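# Slide the paper tray guide snug against the stack

## Task

Push the tray's side guide inward until the paper stack sits squarely and flat against the tray wall across from the guide. The guide must end up latched in whichever notch is closest, resting against the stack or almost against it over the stack's whole length, without pinching it. The attempt can fail if the guide is struck, pressed extremely hard or slid very quickly, or if the stack is shoved sideways beyond the tray's walls.

## Robot and tools

Robot: two seven-joint arms, left_arm and right_arm, each with a two-finger parallel gripper. The fingers can fold. A grip near the fingertips squeezes as commanded. A grip deeper toward the palm may hold loosely, slip, or squeeze harder than asked. Fingertips pushed straight into a surface fold easily, so contact can go unnoticed.

Frames: the scene frame has its origin at table height, midway between the nominal bases. +z is up, +x points out over the table, and left_arm sits on the +y side. Base poses as calibrated: left_arm at (-0.008, +0.364, 0) m, quat_wxyz (+1.000, 0, 0, +0.017); right_arm at (-0.051, -0.413, 0) m, quat_wxyz (+1.000, 0, 0, -0.007). Each arm's hand poses, targets and offsets use that arm's own base frame. Fixed cameras and the table use the scene frame. The gripper's fingers point along its +z and close along its y. end_effector_position is the point between closed pads; fingertips reach about 33 mm past it at gaps up to 40 mm, and about 9 mm past it when fully open.

execute_actions(actions, cameras): actions is a list of actions. Each action is a table of up to 15 rows, one row per 1/30 s step; if the table is shorter, its last row is held until 15 steps. Every row has 18 numbers in [-1, 1], always for both arms: left dx, dy, dz, rx, ry, rz, left gripper position, force_limit, speed, then the same nine for the right arm. The six pose numbers are an offset from that arm's Hand target as it stood when the action began, along that arm's base axes. Every row counts from that same start, not from the row before it. Scale: 1.0 = 0.6 m or 180 degrees. rx, ry, rz form one rotation vector about the Hand target's position. Sending the same offset again moves the arm again; six zeros re-command the current Hand target. The gripper numbers are absolute commands, not offsets. position: +1 fully open (140 mm), about -0.8 pads touch, -1 closes until blocked. force_limit: -1 about 14 N up to +1 about 58 N at slow closing. speed: -1 about 30 mm/s, 0 about 140, +1 about 250; faster closes grip harder. Both start at +1. To leave a gripper unchanged, resend its last three numbers. cameras lists names (cam_high, cam_low, cam_left_wrist, cam_right_wrist, or "all"). Images come only when asked for or when actions is empty.

move(target, speed, blend, blocking, cameras): target is one 18-number row or a list of up to 15 rows, laid out as above. Every row's offsets count from the Hand targets at the move's start. speed is the top path speed in m/s (0.002 to 2, default 0.25), given once or once per target. Turning is capped at twice that value in rad/s and at 2.5 rad/s. blend is the corner rounding in m; 0 means stop at each target. blocking=false returns after about 0.5 s while the move continues. Paths are straight and ignore obstacles, and a move stops after 10 s. Faster moves hit harder, and a target set deeper past a contact presses harder. The result adds a move: line (done, off_target, moving, held, fault) plus any limits, such as paced (the command was clipped) or held (a check withheld steps).

wait(seconds 0 to 10): lets time pass while the arms keep their last commands. stop(): brakes a running move. zoom_image(camera, region [x0, y0, x1, y1] in pixels, at most 504 by 504) enlarges part of that camera's latest image. The four cameras are 896x504. show_instructions(): shows the reference pages. set_collision_behavior(contact_force_n 20, 40 or 85): sets the contact force limit for both arms; it starts at 20 N and cannot be changed during a move. clear_fault(arm): clears a reported torque or force fault. finished_scene(scene): ends the current scene, given by its number, and cannot be undone.

Motion notes: each control step, the command is clipped to 70 mm and 16 degrees from the measured pose. Hand target is the last command after clipping, and the gripper may settle short of it. Resend zeros, or send the remaining gap as an offset. To stop an arm pushing, command its target back behind the gripper. Big wrist turns can swing the elbow.

Results: end_effector_position (m) and end_effector_quat_wxyz are given in each arm's base frame, and may be off by a few cm. Hand target and Tool commands are also reported. object_status codes: 0 moving, 1 blocked while opening, 2 blocked while closing (a grip), 3 reached the target or the pads met. position_measured is in counts: 3 open, about 75 = 100 mm, 139 = 60 mm, 200 = 20 mm, 230 pads touching. The result also lists joint velocities ('within noise' means at rest), joint torques, external joint torques, flange force along the gripper axes (noisy, includes held weight), a wrist depth grid of 7x7 cells in mm ('-' = no data), and MOTOR HOT or OVER-TEMPERATURE FAULT lines.

Faults: an arm stops if joint contact torque reaches its limit (20, 20, 18, 18, 12, 12, 12 N m from waist to wrist roll), if outside force reaches the contact limit, if a joint leaves its range, or if a joint moves too fast. Call clear_fault to recover.

Avoid: moving the guide fast or striking it; pressing it very hard; pushing the stack sideways out of the tray; squeezing the stack with the guide; any contact between the two arms or grippers; gripping hard on a seated part; letting anything fall off the table. Approach slowly, nudge the guide at low speed, and confirm the latch and the stack's contact in zoomed images before finishing.

Each tool is called by a JSON object that holds its "name" and its "arguments".

Reference images:

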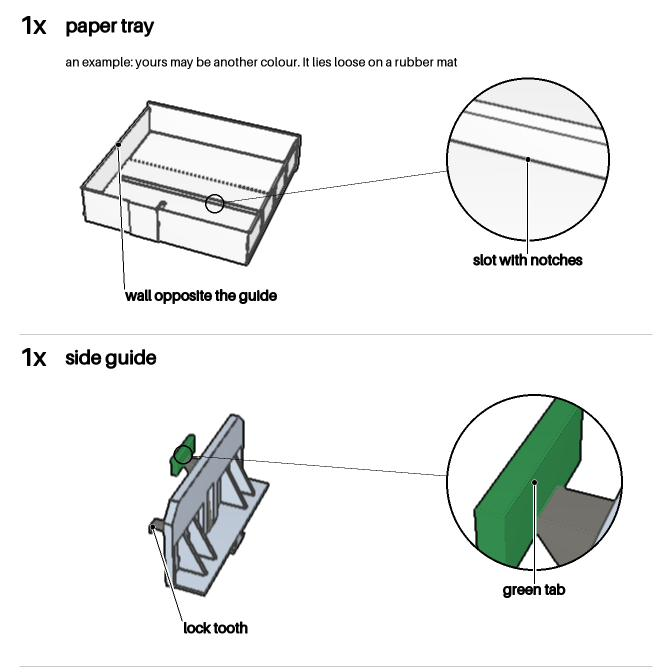

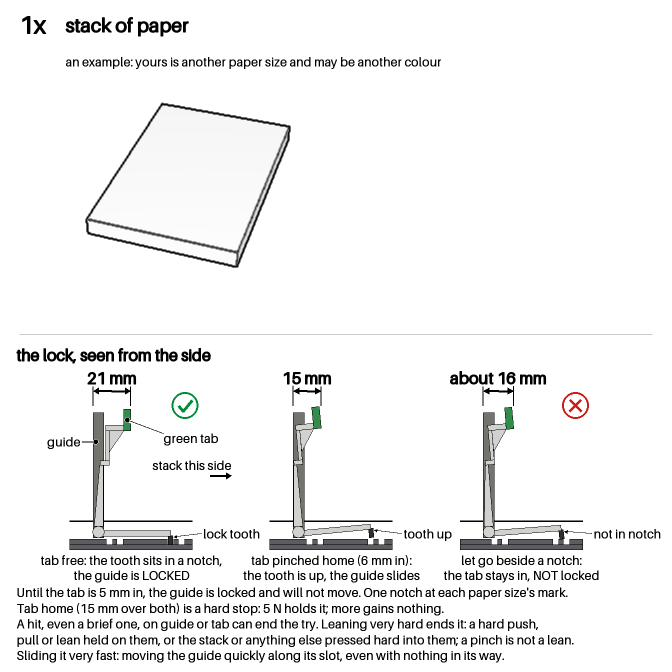

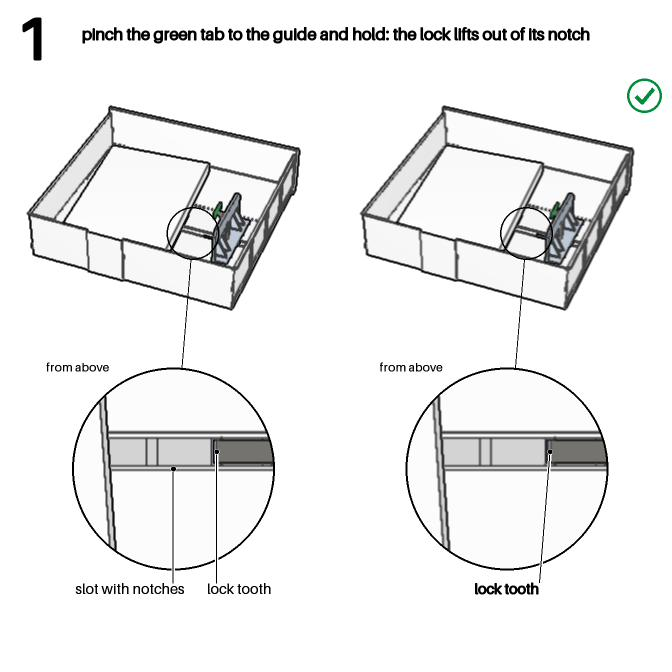

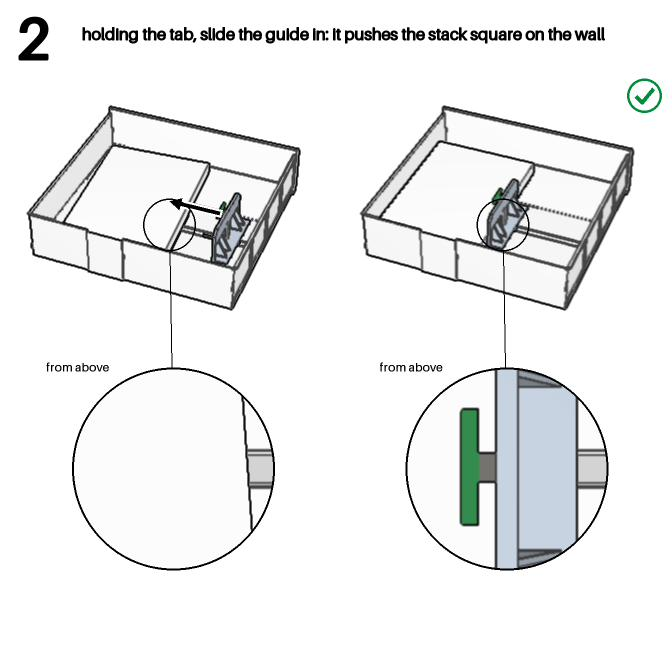

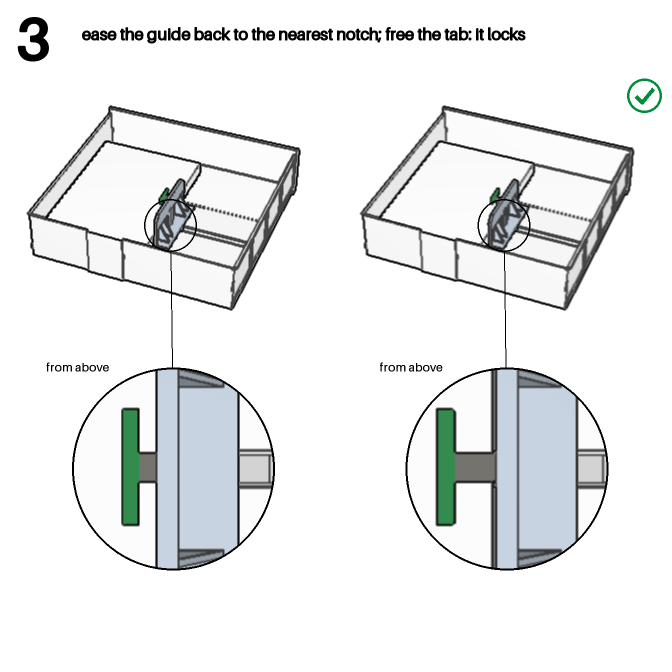

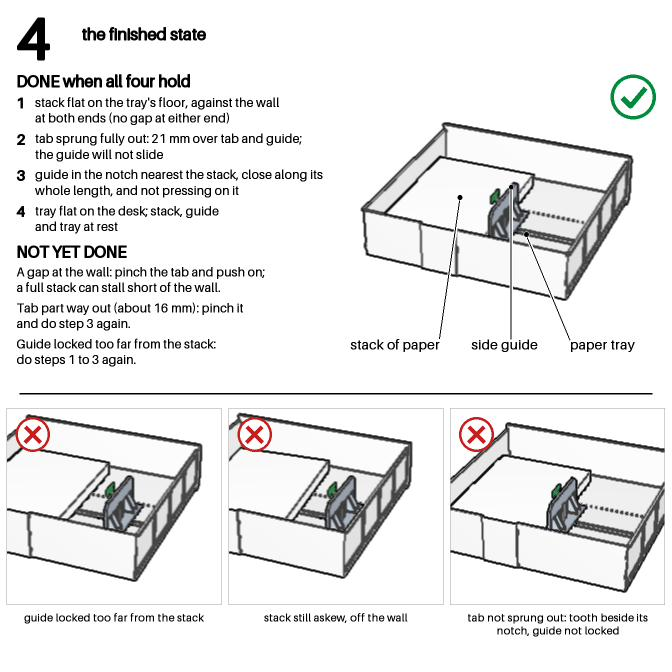

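## Session

{"name": "execute_actions", "arguments": {"actions": []}}

{"name": "zoom_image", "arguments": {"camera": "cam_high", "region": [300, 130, 600, 360]}}

Scene clock: 0.00 s.
left_arm: end_effector_position=(+0.3090, -0.5913, +0.2375) position_measured=3 object_status=3 end_effector_quat_wxyz=(-0.122, -0.559, +0.750, -0.333) | right_arm: end_effector_position=(+0.2387, -0.0283, +0.1689) position_measured=3 object_status=3 end_effector_quat_wxyz=(-0.005, +0.432, +0.580, +0.690)
Joint positions: left_arm=[-1.204 -0.019 0.059 -2.361 -0.851 3.022 -0.041] | right_arm=[-1.243 0.149 -0.164 -2.811 0.805 1.472 0.763]
Joint velocities: within noise
Joint torques (N m): no reading
External joint torques (N m): no reading
Flange force (N): no reading
Wrist depth (mm): cam_left_wrist=[- - - - 427 384 - / - - - - 399 - - / 688 572 520 461 388 - 331 / 678 131 480 419 368 137 312 / - 131 457 407 363 120 101 / - 473 440 391 339 - 95 / - - 374 356 - - -] | cam_right_wrist=[311 447 597 3530 425 - 2365 / 275 377 508 2816 3133 2506 - / 247 330 472 565 2754 2457 2238 / 221 122 435 663 2638 136 2161 / - 113 372 641 2343 127 91 / - 230 314 499 1705 1816 96 / - 206 268 421 1729 1628 -]
Hand target: left_arm +0.3090, -0.5913, +0.2375; -0.122, -0.559, +0.750, -0.333 | right_arm +0.2387, -0.0283, +0.1689; -0.005, +0.432, +0.580, +0.690
Tool commands: left_gripper/position=+1.0 left_gripper/force_limit=+1.0 left_gripper/speed=+1.0 right_gripper/position=+1.0 right_gripper/force_limit=+1.0 right_gripper/speed=+1.0

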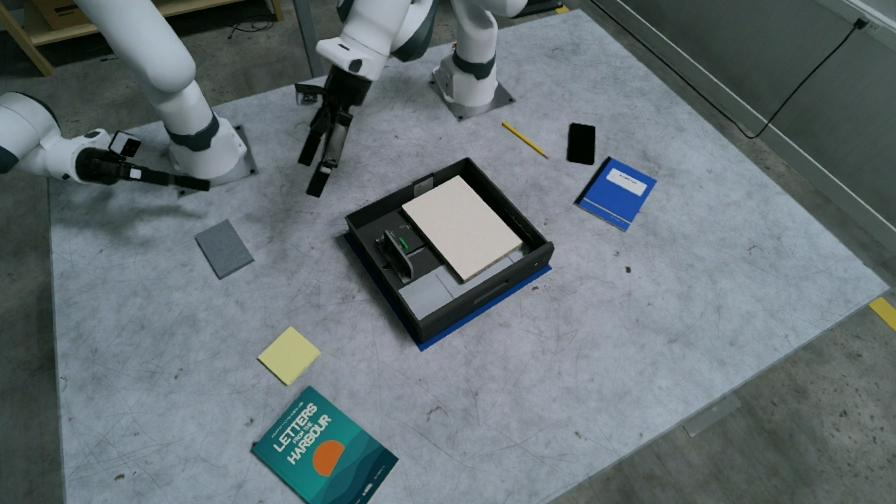

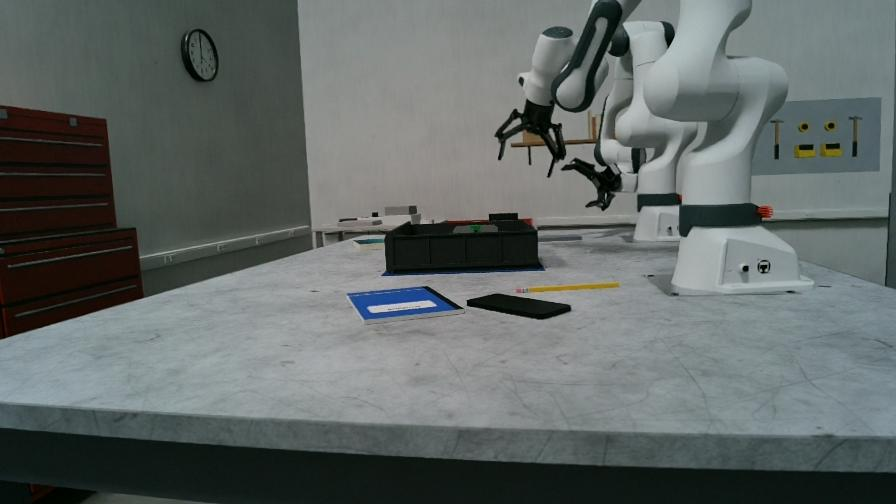

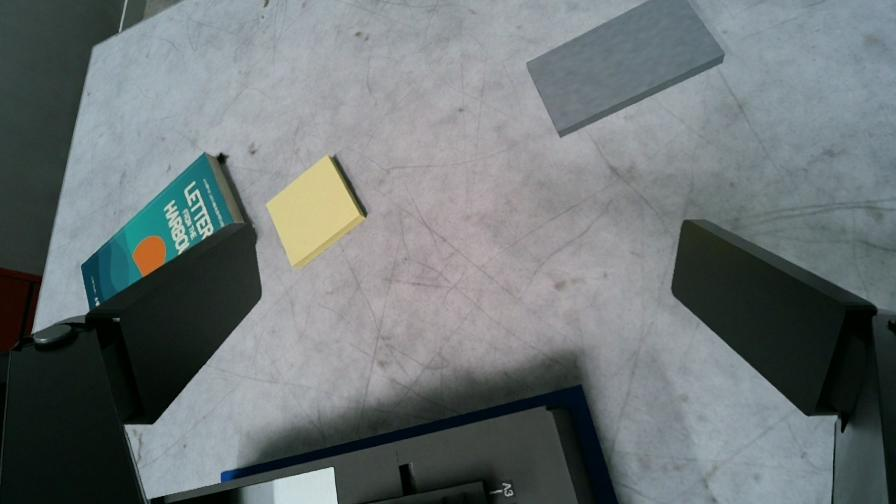

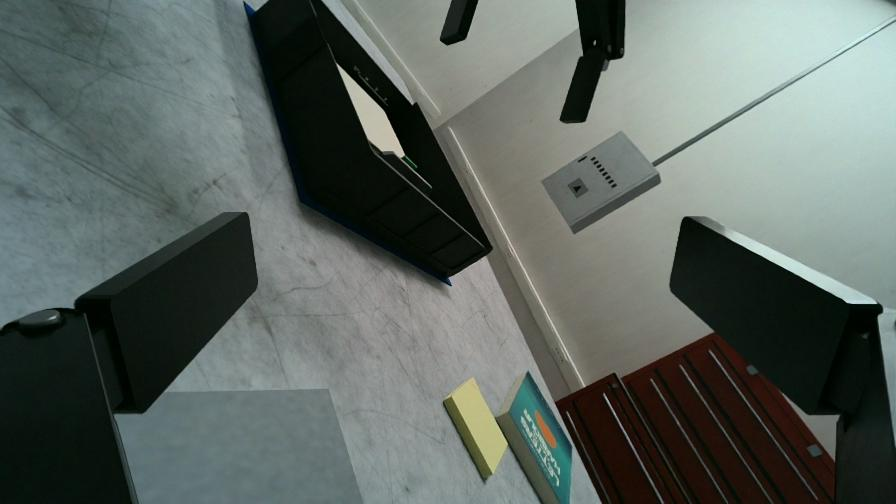

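Scaled by 1.680.

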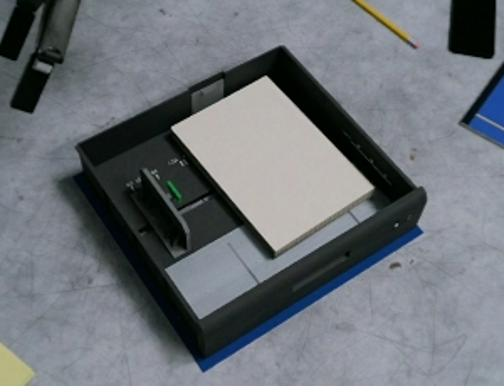

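{"name": "move", "arguments": {"target": [0.095,0.373,0.104,0.233,-0.074,-0.362,0.3,-1,-1,0,0,0,0,0,0,1,1,1], "speed": 0.4, "cameras": ["cam_high","cam_low","cam_left_wrist"]}}

Scene clock: 4.23 s.
left_arm: end_effector_position=(+0.3657, -0.3684, +0.3010) position_measured=91 object_status=3 end_effector_quat_wxyz=(+0.000, -0.048, +0.999, -0.002) | right_arm: end_effector_position=(+0.2387, -0.0283, +0.1689) position_measured=3 object_status=3 end_effector_quat_wxyz=(-0.005, +0.432, +0.580, +0.690)
Joint positions: left_arm=[-1.072 -0.141 0.268 -2.015 0.036 1.883 0.658] | right_arm=[-1.243 0.149 -0.164 -2.811 0.805 1.472 0.763]
Joint velocities: left_arm=[0.001 0.001 0 -0.001 0.001 0.001 0.006] | right_arm=[within noise]
Joint torques (N m): left_arm=[-0.22 -26 -0.62 26.13 1.09 2.35 0.17] | right_arm=[0.16 -22.7 0.27 9.1 0.49 -2.58 -0.01]
External joint torques (N m): left_arm=[-0.21 0.46 0.71 1.19 0.37 -0.19 0.18] | right_arm=[0.15 -1.08 0.35 0.45 0.09 -0.18 -0.1]
Flange force (N): left_arm=[-4.2 -3.7 -2.9] | right_arm=[2.0 3.3 0.8]
Wrist depth (mm): cam_left_wrist=[399 - 393 - - - - / - - - - 388 - - / - - - 400 396 403 - / - - 137 445 160 117 - / - - 467 454 - 96 - / - - 467 478 488 - - / - - 575 560 - - -] | cam_right_wrist=[311 418 660 3213 - 2666 2785 / 277 366 517 - 2949 2695 2279 / 249 329 473 557 2343 2482 2071 / 222 122 434 639 2584 136 - / - 113 369 636 2161 127 91 / - 230 314 489 1871 1765 95 / - 205 268 423 1586 1607 -]
Hand target: left_arm +0.3660, -0.3675, +0.2999; +0.000, -0.044, +0.999, +0.000 | right_arm +0.2387, -0.0283, +0.1689; -0.005, +0.432, +0.580, +0.690
Off the commanded pose: left_arm 0.001 m, 0 deg | right_arm 0.000 m, 0 deg.
move: done
Images, in order (width x height): cam_high 896x504, cam_low 896x504, cam_left_wrist 896x504.

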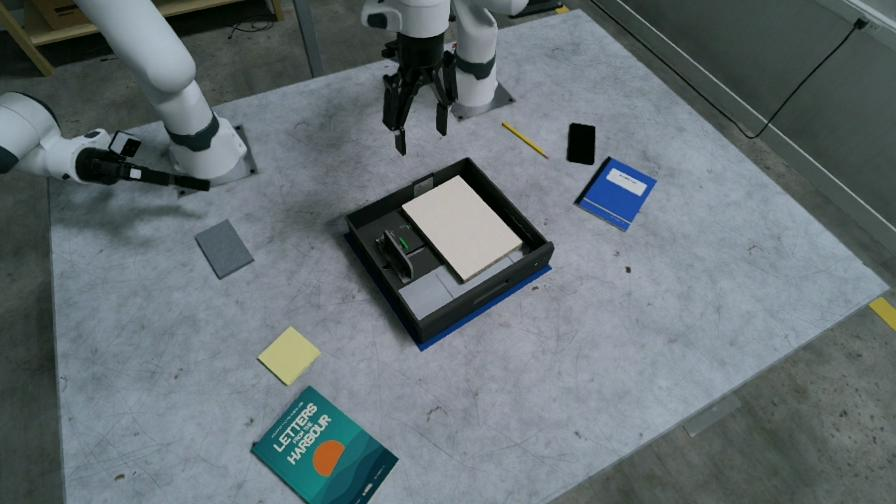

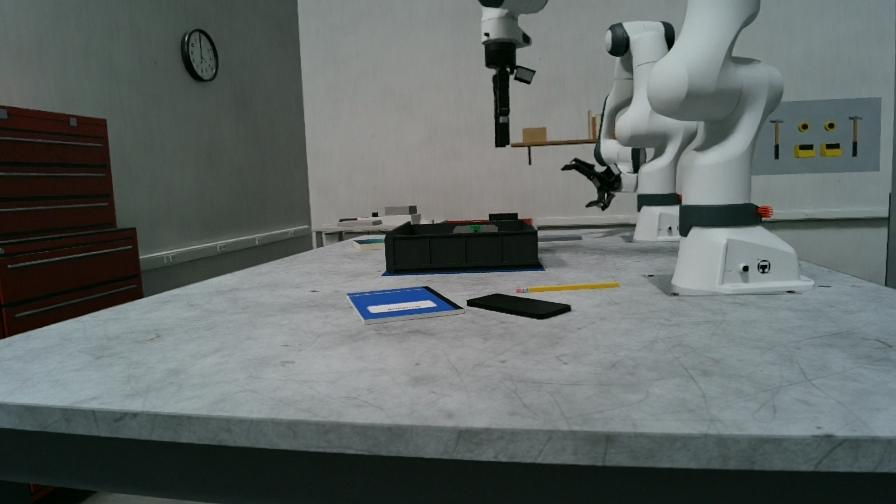

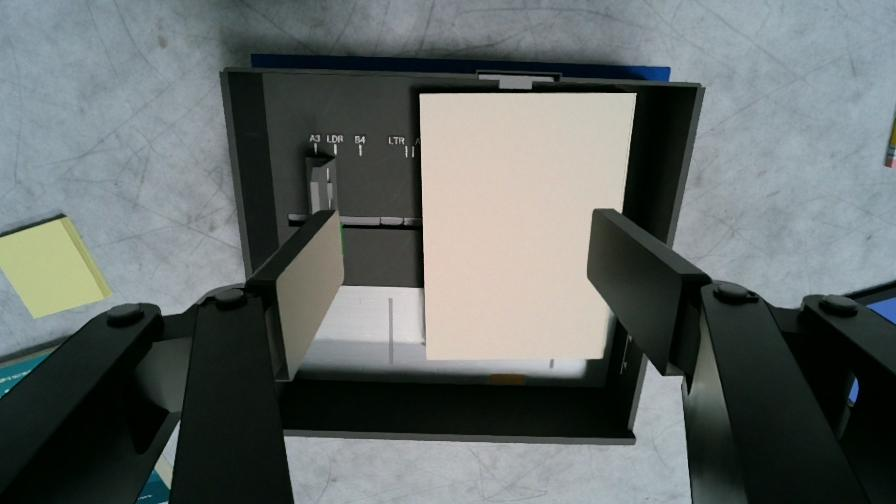

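{"name": "move", "arguments": {"target": [0.122,-0.165,-0.13,0,0,-0.014,0.0,-1,-1,0,0,0,0,0,0,1,1,1], "speed": 0.4, "cameras": ["cam_high","cam_low","cam_left_wrist"]}}

{"name": "zoom_image", "arguments": {"camera": "cam_low", "region": [370, 120, 590, 290]}}

Scene clock: 6.83 s.
left_arm: end_effector_position=(+0.4399, -0.4661, +0.2232) position_measured=129 object_status=3 end_effector_quat_wxyz=(+0.002, -0.025, +1.000, +0.000) | right_arm: end_effector_position=(+0.2387, -0.0283, +0.1689) position_measured=3 object_status=3 end_effector_quat_wxyz=(-0.005, +0.432, +0.580, +0.690)
Joint positions: left_arm=[-1.046 0.287 0.261 -1.69 -0.077 1.969 0.754] | right_arm=[-1.243 0.149 -0.164 -2.811 0.805 1.472 0.763]
Joint velocities: left_arm=[0 0 -0.001 0 0.001 0.001 0.007] | right_arm=[within noise]
Joint torques (N m): left_arm=[0.25 -40.51 2.93 25.78 0.27 2.53 0.22] | right_arm=[0.18 -22.77 0.25 9.16 0.48 -2.56 -0.09]
External joint torques (N m): left_arm=[0.34 0.56 0.37 0.96 -0.44 -0.01 0.22] | right_arm=[0.22 -1 0.39 0.37 0.06 -0.17 -0.19]
Flange force (N): left_arm=[-5.2 -4.5 -1.2] | right_arm=[1.8 2.9 1.0]
Wrist depth (mm): cam_left_wrist=[- - - - - 286 - / 350 344 - - - - 297 / - - - 330 318 318 311 / - - 168 365 166 332 - / - - 110 386 373 95 - / - - - 383 369 - - / - - - - - - -] | cam_right_wrist=[309 444 613 3020 521 - 2300 / 276 402 523 861 522 - 2300 / 248 327 471 798 3173 2258 1741 / 221 122 437 646 - 127 1830 / - 113 370 607 2949 127 91 / - 230 314 500 1928 1790 95 / - 205 267 424 1596 1649 -]
Hand target: left_arm +0.4392, -0.4665, +0.2219; +0.000, -0.022, +1.000, +0.000 | right_arm +0.2387, -0.0283, +0.1689; -0.005, +0.432, +0.580, +0.690
Off the commanded pose: left_arm 0.002 m, 0 deg | right_arm 0.000 m, 0 deg.
move: done
Images, in order (width x height): cam_high 896x504, cam_low 896x504, cam_left_wrist 896x504.

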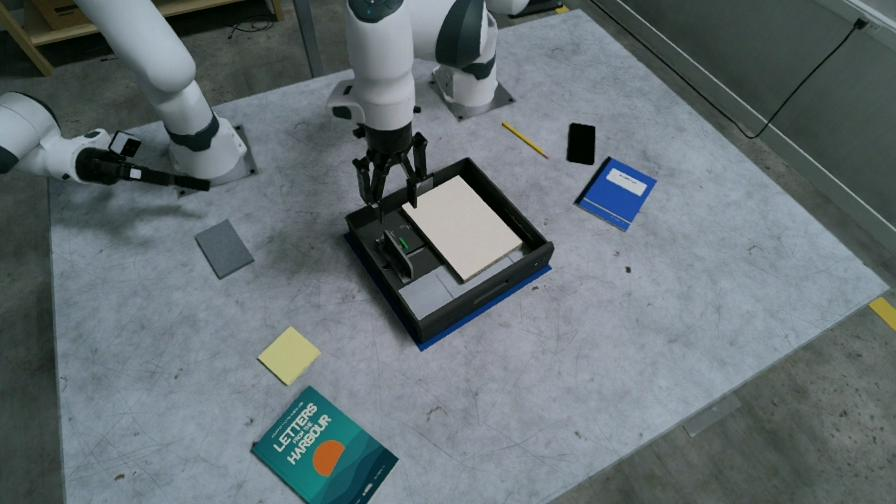

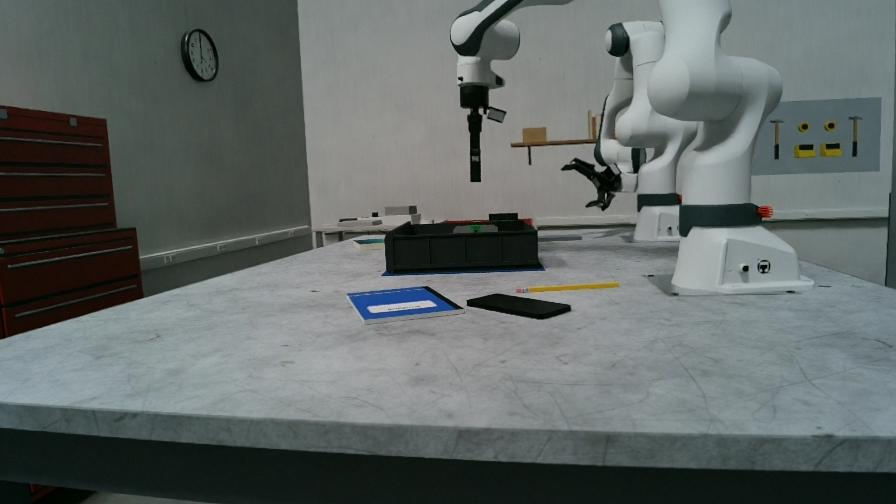

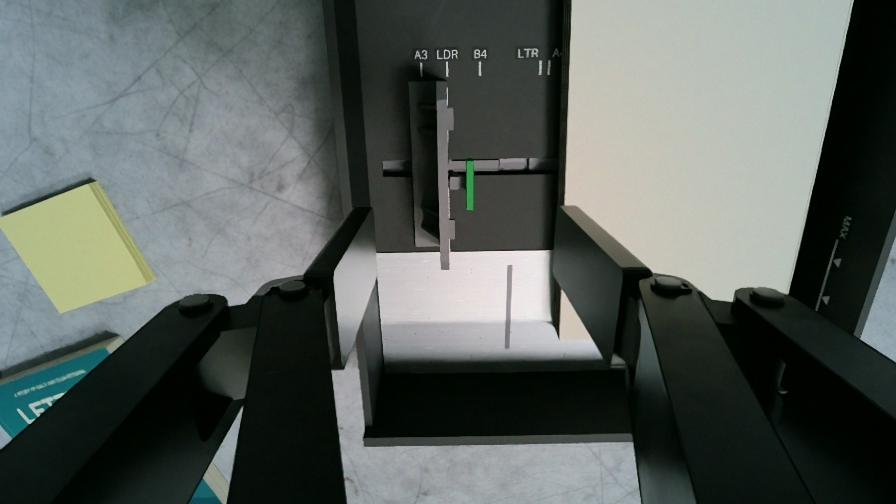

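Scaled by 2.291.

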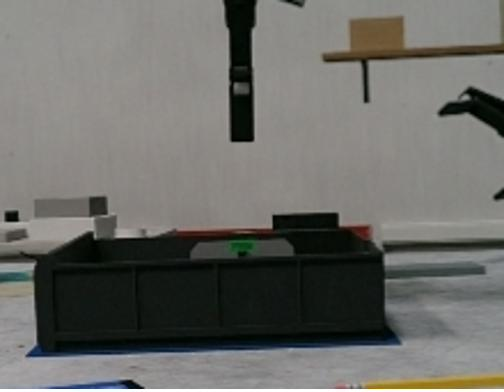

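{"name": "move", "arguments": {"target": [0.004,0,-0.168,0,0,0,-0.25,-1,-1,0,0,0,0,0,0,1,1,1], "speed": 0.12, "cameras": ["cam_low","cam_left_wrist"]}}

{"name": "zoom_image", "arguments": {"camera": "cam_low", "region": [420, 170, 540, 250]}}

Scene clock: 9.33 s.
left_arm: end_effector_position=(+0.4415, -0.4654, +0.1211) position_measured=160 object_status=3 end_effector_quat_wxyz=(+0.000, -0.025, +1.000, +0.002) | right_arm: end_effector_position=(+0.2387, -0.0283, +0.1689) position_measured=3 object_status=3 end_effector_quat_wxyz=(-0.005, +0.432, +0.580, +0.690)
Joint positions: left_arm=[-1.036 0.391 0.248 -1.81 -0.112 2.185 0.78] | right_arm=[-1.243 0.149 -0.164 -2.811 0.805 1.472 0.763]
Joint velocities: left_arm=[0 -0.001 0 -0.001 -0.001 0.004 0.004] | right_arm=[within noise]
Joint torques (N m): left_arm=[0.3 -42.88 3.73 24.27 0.19 2.69 0.18] | right_arm=[0.21 -22.73 0.27 9.17 0.49 -2.58 -0.01]
External joint torques (N m): left_arm=[0.13 0.29 0.14 0.73 -0.44 0.17 0.18] | right_arm=[0.18 -0.94 0.34 0.32 0.06 -0.19 -0.1]
Flange force (N): left_arm=[-3.2 -2.8 0.3] | right_arm=[1.8 2.9 0.9]
Wrist depth (mm): cam_left_wrist=[- 229 169 209 209 192 192 / - 249 190 221 224 200 206 / - 261 215 234 233 216 215 / - 276 186 239 224 227 224 / - - 97 266 126 - 240 / - - - 282 - - - / - - - 296 - - -] | cam_right_wrist=[295 462 588 - 502 - 2199 / 275 378 530 576 513 - 1885 / 248 329 475 584 2638 3020 - / 222 122 465 670 2638 136 2038 / - 113 369 587 2506 127 91 / - 230 314 496 1765 1778 96 / - 206 268 426 811 1628 -]
Hand target: left_arm +0.4416, -0.4665, +0.1211; +0.000, -0.022, +1.000, +0.000 | right_arm +0.2387, -0.0283, +0.1689; -0.005, +0.432, +0.580, +0.690
Off the commanded pose: left_arm 0.001 m, 0 deg | right_arm 0.000 m, 0 deg.
move: done
Images, in order (width x height): cam_low 896x504, cam_left_wrist 896x504.

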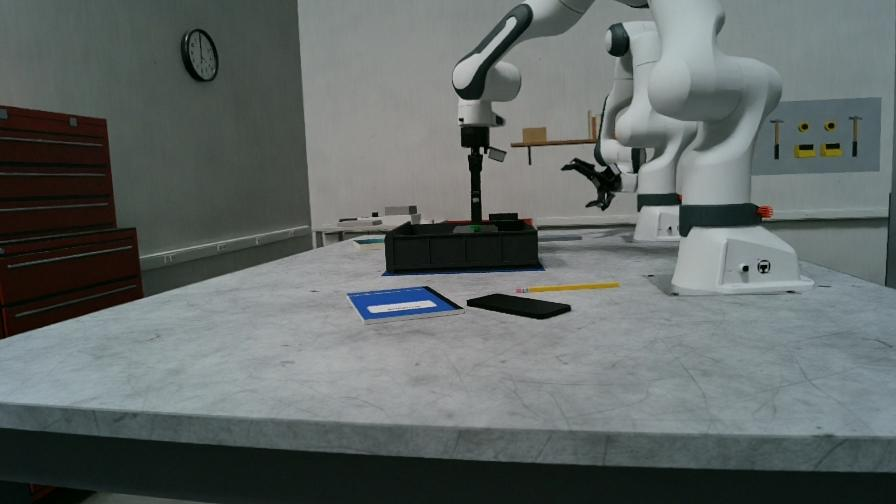

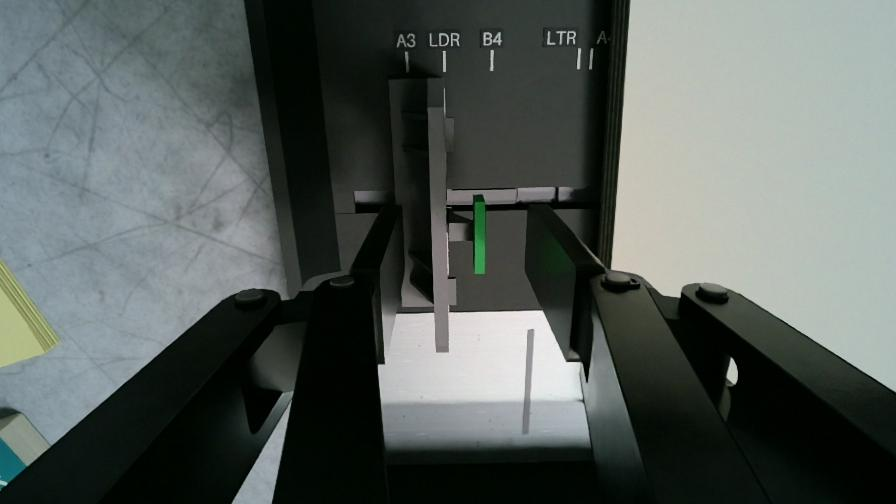

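Scaled by 4.200.

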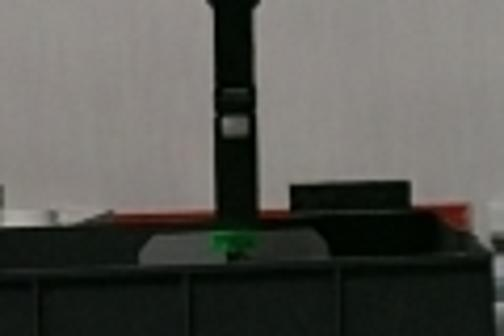

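{"name": "move", "arguments": {"target": "[0.0,-0.003,-0.018,0,0,0,-0.25,-1,-1,0,0,0,0,0,0,1,1,1],[0.0,-0.003,-0.018,0,0,0,-1,-1,-1,0,0,0,0,0,0,1,1,1]]", "speed": 0.06}}

{"name": "move", "arguments": {"target": [[0.0,-0.003,-0.018,0,0,0,-0.25,-1,-1,0,0,0,0,0,0,1,1,1],[0.0,-0.003,-0.018,0,0,0,-1,-1,-1,0,0,0,0,0,0,1,1,1]], "speed": 0.06, "cameras": ["cam_low","cam_left_wrist"]}}


Scene clock: 11.87 s.
left_arm: end_effector_position=(+0.4423, -0.4697, +0.1124) position_measured=210 object_status=0 end_effector_quat_wxyz=(+0.002, -0.024, +1.000, -0.002) | right_arm: end_effector_position=(+0.2387, -0.0283, +0.1689) position_measured=3 object_status=3 end_effector_quat_wxyz=(-0.005, +0.432, +0.580, +0.690)
Joint positions: left_arm=[-1.034 0.407 0.242 -1.811 -0.118 2.209 0.782] | right_arm=[-1.243 0.149 -0.164 -2.811 0.805 1.472 0.763]
Joint torques (N m): left_arm=[0.52 -41.66 4.21 23.19 0.49 2.47 0.09] | right_arm=[0.16 -22.71 0.27 9.16 0.49 -2.58 0.02]
External joint torques (N m): left_arm=[0.38 1.7 0.6 -0.14 -0.12 -0.06 0.09] | right_arm=[0.15 -1 0.35 0.43 0.07 -0.18 -0.07]
Flange force (N): left_arm=[-3.7 -2.8 2.3] | right_arm=[1.7 3.2 0.7]
Wrist depth (mm): cam_left_wrist=[- - 175 - - 186 184 / - - 175 211 219 194 191 / 245 - 223 222 225 204 206 / - - 226 172 241 216 217 / - - - - - 89 230 / - - - - - - - / - - - - - - -] | cam_right_wrist=[310 446 624 - 499 - - / 275 379 513 563 545 - 2881 / 247 329 473 586 2695 - 2054 / 221 122 435 670 2638 136 1989 / - 113 371 578 2321 127 91 / - 230 313 488 1943 1816 95 / - 205 268 421 867 1682 -]
Hand target: left_arm +0.4416, -0.4683, +0.1103; +0.000, -0.022, +1.000, +0.000 | right_arm +0.2387, -0.0283, +0.1689; -0.005, +0.432, +0.580, +0.690
Off the commanded pose: left_arm 0.003 m, 0 deg | right_arm 0.000 m, 0 deg.
move: done
Images, in order (width x height): cam_low 896x504, cam_left_wrist 896x504.

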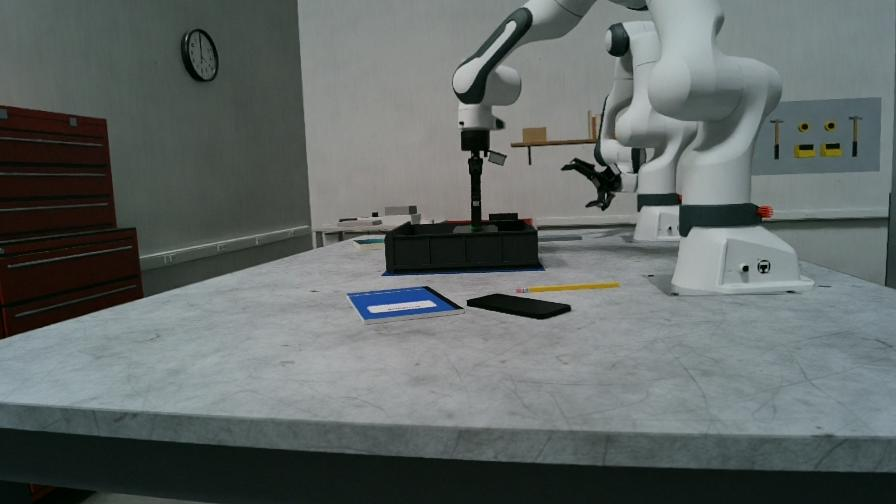

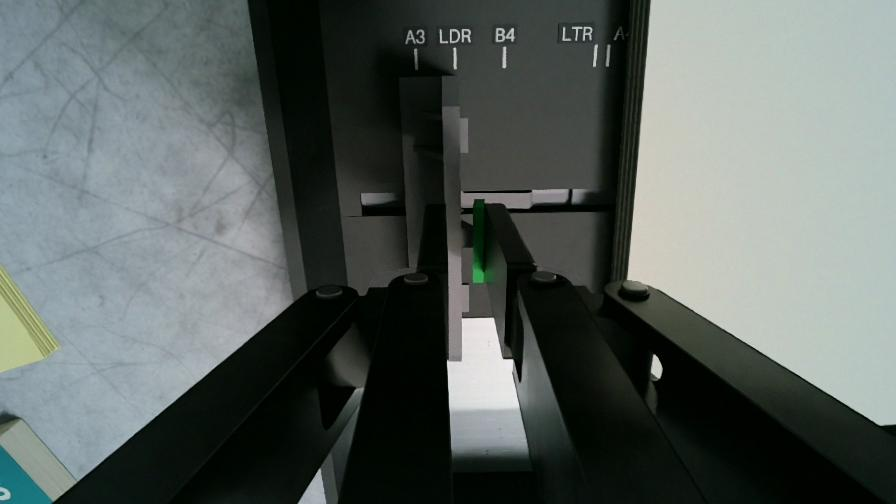

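{"name": "set_collision_behavior", "arguments": {"contact_force_n": 40}}

{"name": "move", "arguments": {"target": [-0.006,0.142,0,0,0,0,-1,-1,-1,0,0,0,0,0,0,1,1,1], "speed": 0.05, "cameras": ["cam_high","cam_left_wrist"]}}

{"name": "zoom_image", "arguments": {"camera": "cam_high", "region": [300, 130, 600, 360]}}

Set on each arm: contact force limit 40 N; load limits (N m) waist: 35, shoulder: 35, upper arm roll: 32, elbow: 30, forearm roll: 12, wrist pitch: 12, wrist roll: 12.

Scene clock: 14.93 s.
left_arm: end_effector_position=(+0.4357, -0.3877, +0.1122) position_measured=210 object_status=2 end_effector_quat_wxyz=(-0.001, -0.025, +1.000, -0.003) | right_arm: end_effector_position=(+0.2387, -0.0283, +0.1689) position_measured=3 object_status=3 end_effector_quat_wxyz=(-0.005, +0.432, +0.580, +0.690)
Joint positions: left_arm=[-0.982 0.235 0.266 -2.064 -0.088 2.293 0.855] | right_arm=[-1.243 0.149 -0.164 -2.811 0.805 1.472 0.763]
Joint velocities: left_arm=[0.001 0 0 0 0 0.001 0.004] | right_arm=[within noise]
Joint torques (N m): left_arm=[1.86 -35.85 4.69 21.97 1.62 2.66 0.25] | right_arm=[0.13 -22.81 0.22 9.17 0.49 -2.56 -0.01]
External joint torques (N m): left_arm=[1.78 1.31 2.41 -0.72 1.04 0.14 0.25] | right_arm=[0.13 -1.02 0.31 0.33 0.07 -0.17 -0.11]
Flange force (N): left_arm=[-2.8 2.6 2.1] | right_arm=[2.1 3.1 0.9]
Wrist depth (mm): cam_left_wrist=[170 - - 200 184 183 184 / 179 208 216 194 194 192 194 / 179 225 225 207 205 - 203 / 179 235 241 129 215 - 218 / - 226 - - - 89 230 / - - - - - - - / - - - - - - -] | cam_right_wrist=[309 449 601 594 580 2915 2410 / 276 381 507 607 - 2695 2457 / 248 329 472 757 2666 2238 2238 / 221 122 420 633 2848 127 2038 / - 113 368 515 2611 127 91 / - 230 306 508 1989 1816 95 / - 205 267 437 1843 1671 -]
Hand target: left_arm +0.4380, -0.3831, +0.1103; +0.000, -0.022, +1.000, +0.000 | right_arm +0.2387, -0.0283, +0.1689; -0.005, +0.432, +0.580, +0.690
Off the commanded pose: left_arm 0.005 m, 0 deg | right_arm 0.000 m, 0 deg.
move: off_target (left_arm)
Images, in order (width x height): cam_high 896x504, cam_left_wrist 896x504.

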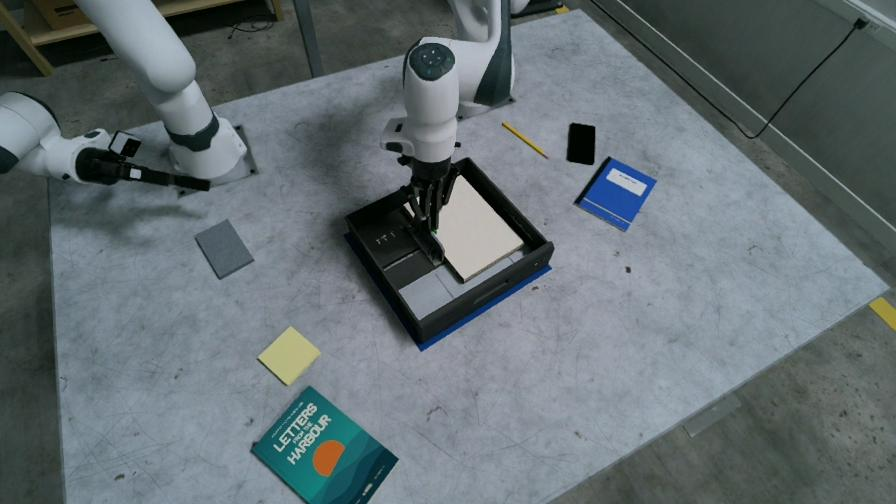

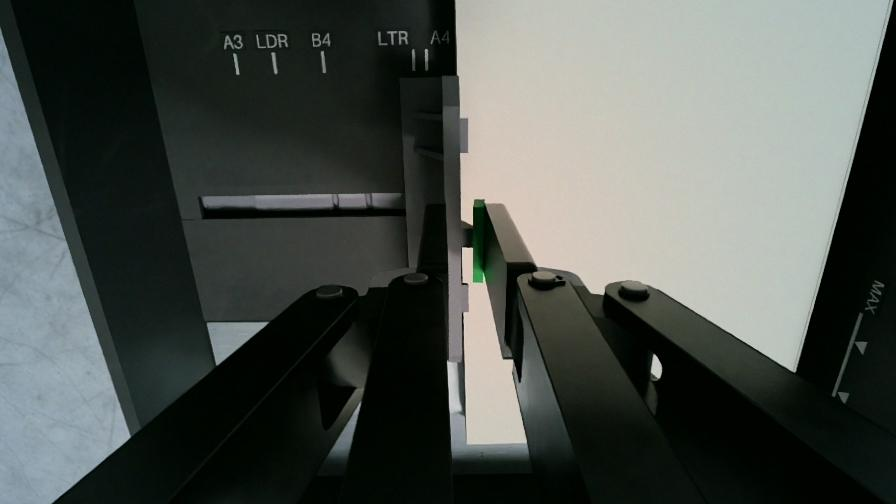

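Scaled by 1.680.

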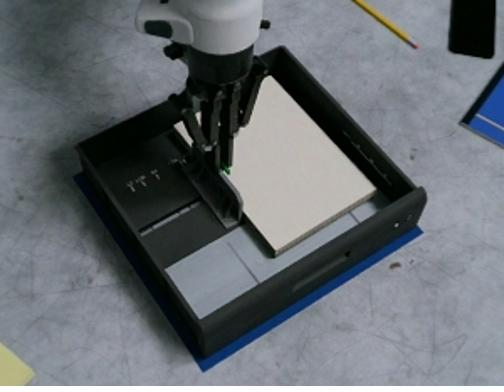

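{"name": "move", "arguments": {"target": [-0.0017,0.038,0,0,0,0,-1,-1,-1,0,0,0,0,0,0,1,1,1], "speed": 0.04, "cameras": ["cam_high","cam_left_wrist"]}}

{"name": "zoom_image", "arguments": {"camera": "cam_high", "region": [400, 150, 560, 290]}}

Scene clock: 16.20 s.
left_arm: end_effector_position=(+0.4340, -0.3672, +0.1121) position_measured=210 object_status=2 end_effector_quat_wxyz=(+0.000, -0.024, +1.000, -0.004) | right_arm: end_effector_position=(+0.2387, -0.0283, +0.1689) position_measured=3 object_status=3 end_effector_quat_wxyz=(-0.005, +0.432, +0.580, +0.690)
Joint positions: left_arm=[-0.967 0.194 0.274 -2.123 -0.079 2.313 0.877] | right_arm=[-1.243 0.149 -0.164 -2.811 0.805 1.472 0.763]
Joint velocities: left_arm=[0.001 0.001 -0.001 -0.002 0.001 0 0.006] | right_arm=[within noise]
Joint torques (N m): left_arm=[2.96 -34.72 5.44 21.88 1.99 2.29 0.31] | right_arm=[0.16 -22.84 0.24 9.15 0.49 -2.56 0.03]
External joint torques (N m): left_arm=[3.01 0.72 3.64 -0.53 1.42 -0.22 0.31] | right_arm=[0.1 -1.08 0.28 0.37 0.07 -0.16 -0.07]
Flange force (N): left_arm=[-3.9 4.8 -0.1] | right_arm=[2.3 3.3 0.8]
Wrist depth (mm): cam_left_wrist=[196 - - 186 184 184 183 / - - - 194 193 193 - / 196 227 225 221 204 206 - / 205 236 241 129 213 216 212 / 204 244 - - - 224 224 / - - - - - - - / - - - - - - -] | cam_right_wrist=[311 444 661 597 561 2457 2584 / 277 379 502 636 - - - / 247 347 475 568 2532 - 2666 / 221 122 435 661 2724 136 107 / - 113 367 611 2506 127 91 / - 229 314 488 2038 1778 96 / - 205 268 422 1705 1682 -]
Hand target: left_arm +0.4370, -0.3603, +0.1103; +0.000, -0.022, +1.000, +0.000 | right_arm +0.2387, -0.0283, +0.1689; -0.005, +0.432, +0.580, +0.690
Off the commanded pose: left_arm 0.008 m, 0 deg | right_arm 0.000 m, 0 deg.
move: off_target (left_arm)
Images, in order (width x height): cam_high 896x504, cam_left_wrist 896x504.

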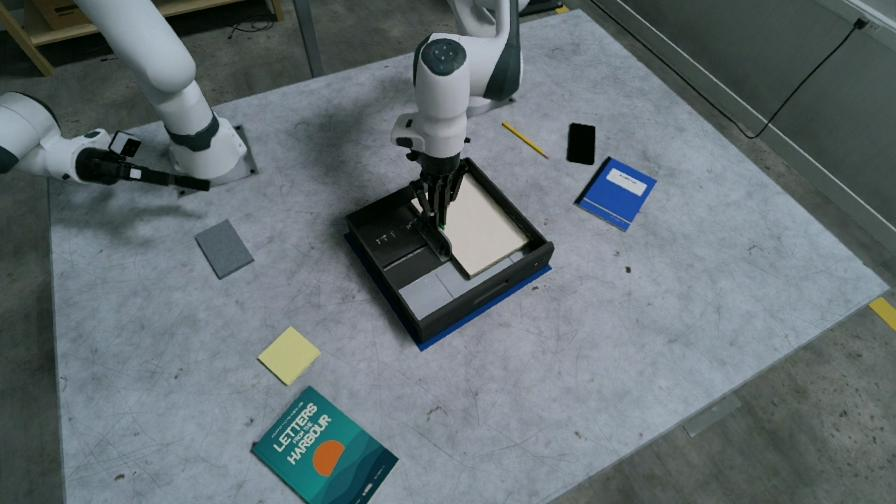

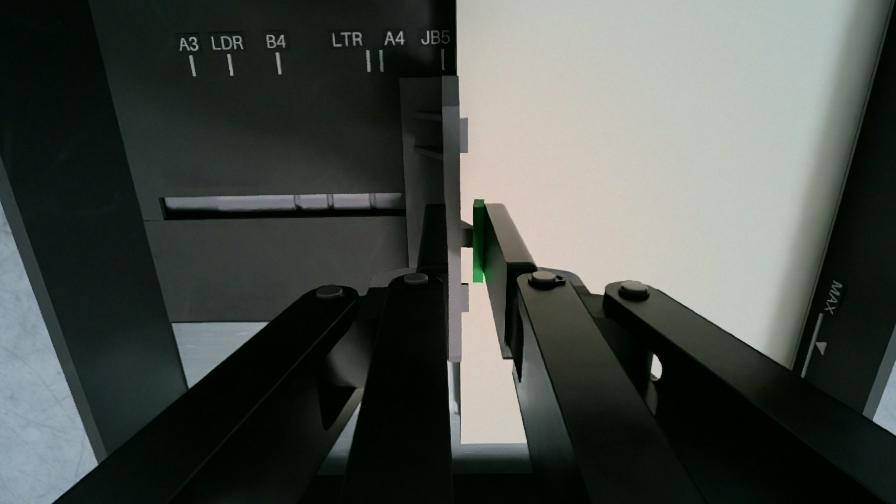

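Scaled by 3.150.

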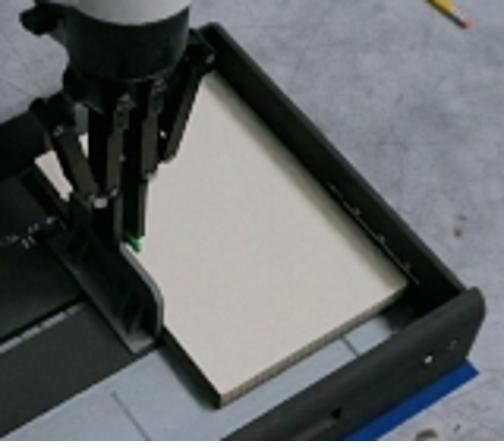

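{"name": "move", "arguments": {"target": [-0.0008,0.018,0,0,0,0,-1,-1,-1,0,0,0,0,0,0,1,1,1], "speed": 0.03, "cameras": ["cam_high","cam_left_wrist"]}}

{"name": "zoom_image", "arguments": {"camera": "cam_high", "region": [400, 150, 560, 290]}}

Scene clock: 17.57 s.
left_arm: end_effector_position=(+0.4328, -0.3619, +0.1121) position_measured=210 object_status=2 end_effector_quat_wxyz=(+0.002, -0.020, +1.000, -0.007) | right_arm: end_effector_position=(+0.2387, -0.0283, +0.1689) position_measured=3 object_status=3 end_effector_quat_wxyz=(-0.005, +0.432, +0.580, +0.690)
Joint positions: left_arm=[-0.963 0.177 0.275 -2.149 -0.077 2.33 0.89] | right_arm=[-1.243 0.149 -0.164 -2.811 0.805 1.472 0.763]
Joint velocities: left_arm=[0 -0.001 -0.001 -0.002 0.001 -0.001 0.005] | right_arm=[within noise]
Joint torques (N m): left_arm=[4.94 -35.22 7.21 20.78 2.59 1.06 0.23] | right_arm=[0.22 -22.75 0.23 9.09 0.46 -2.58 0]
External joint torques (N m): left_arm=[4.93 -0.43 5.52 -1.61 2.03 -1.48 0.23] | right_arm=[0.25 -1.05 0.35 0.37 0.05 -0.18 -0.1]
Flange force (N): left_arm=[-1.4 11.2 -4.7] | right_arm=[2.0 3.2 1.0]
Wrist depth (mm): cam_left_wrist=[195 204 - 188 183 182 182 / 196 217 - 193 194 193 192 / 196 227 230 221 202 205 - / - 239 241 130 214 - 211 / 195 - - - - - 224 / - - - - - - - / - - - - - - -] | cam_right_wrist=[311 384 613 595 568 3133 2180 / 276 368 508 648 - - - / 248 328 479 806 3057 2258 2695 / 221 122 408 727 - 136 1989 / - 113 370 611 2949 127 91 / - 230 315 474 1885 1778 95 / - 206 269 418 1671 1671 -]
Hand target: left_arm +0.4365, -0.3495, +0.1103; +0.000, -0.022, +1.000, +0.000 | right_arm +0.2387, -0.0283, +0.1689; -0.005, +0.432, +0.580, +0.690
Off the commanded pose: left_arm 0.013 m, 1 deg | right_arm 0.000 m, 0 deg.
move: off_target (left_arm)
Images, in order (width x height): cam_high 896x504, cam_left_wrist 896x504.

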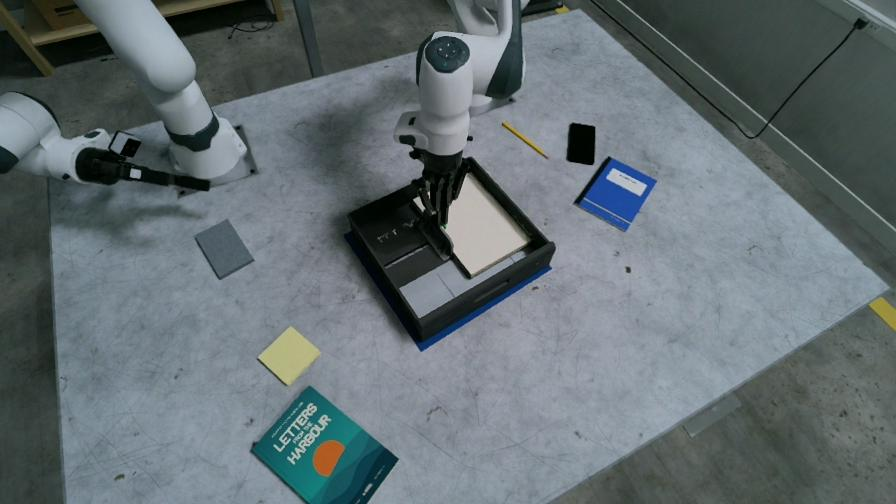

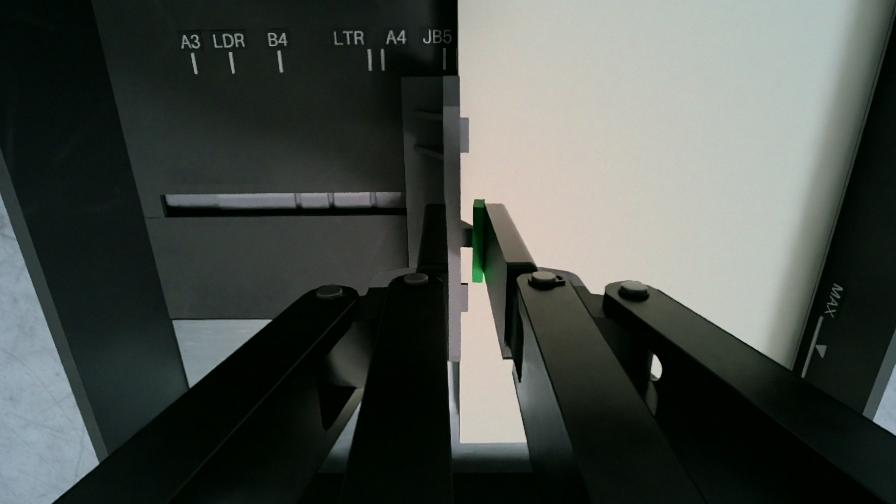

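Scaled by 3.150.

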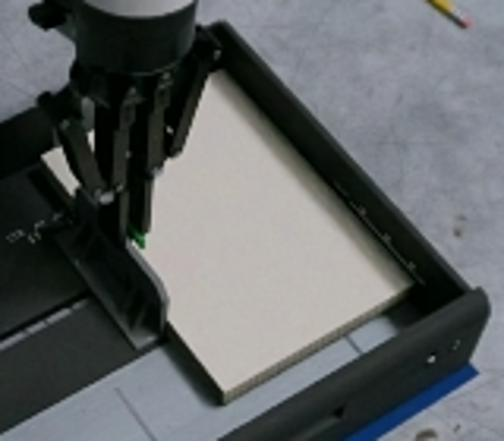

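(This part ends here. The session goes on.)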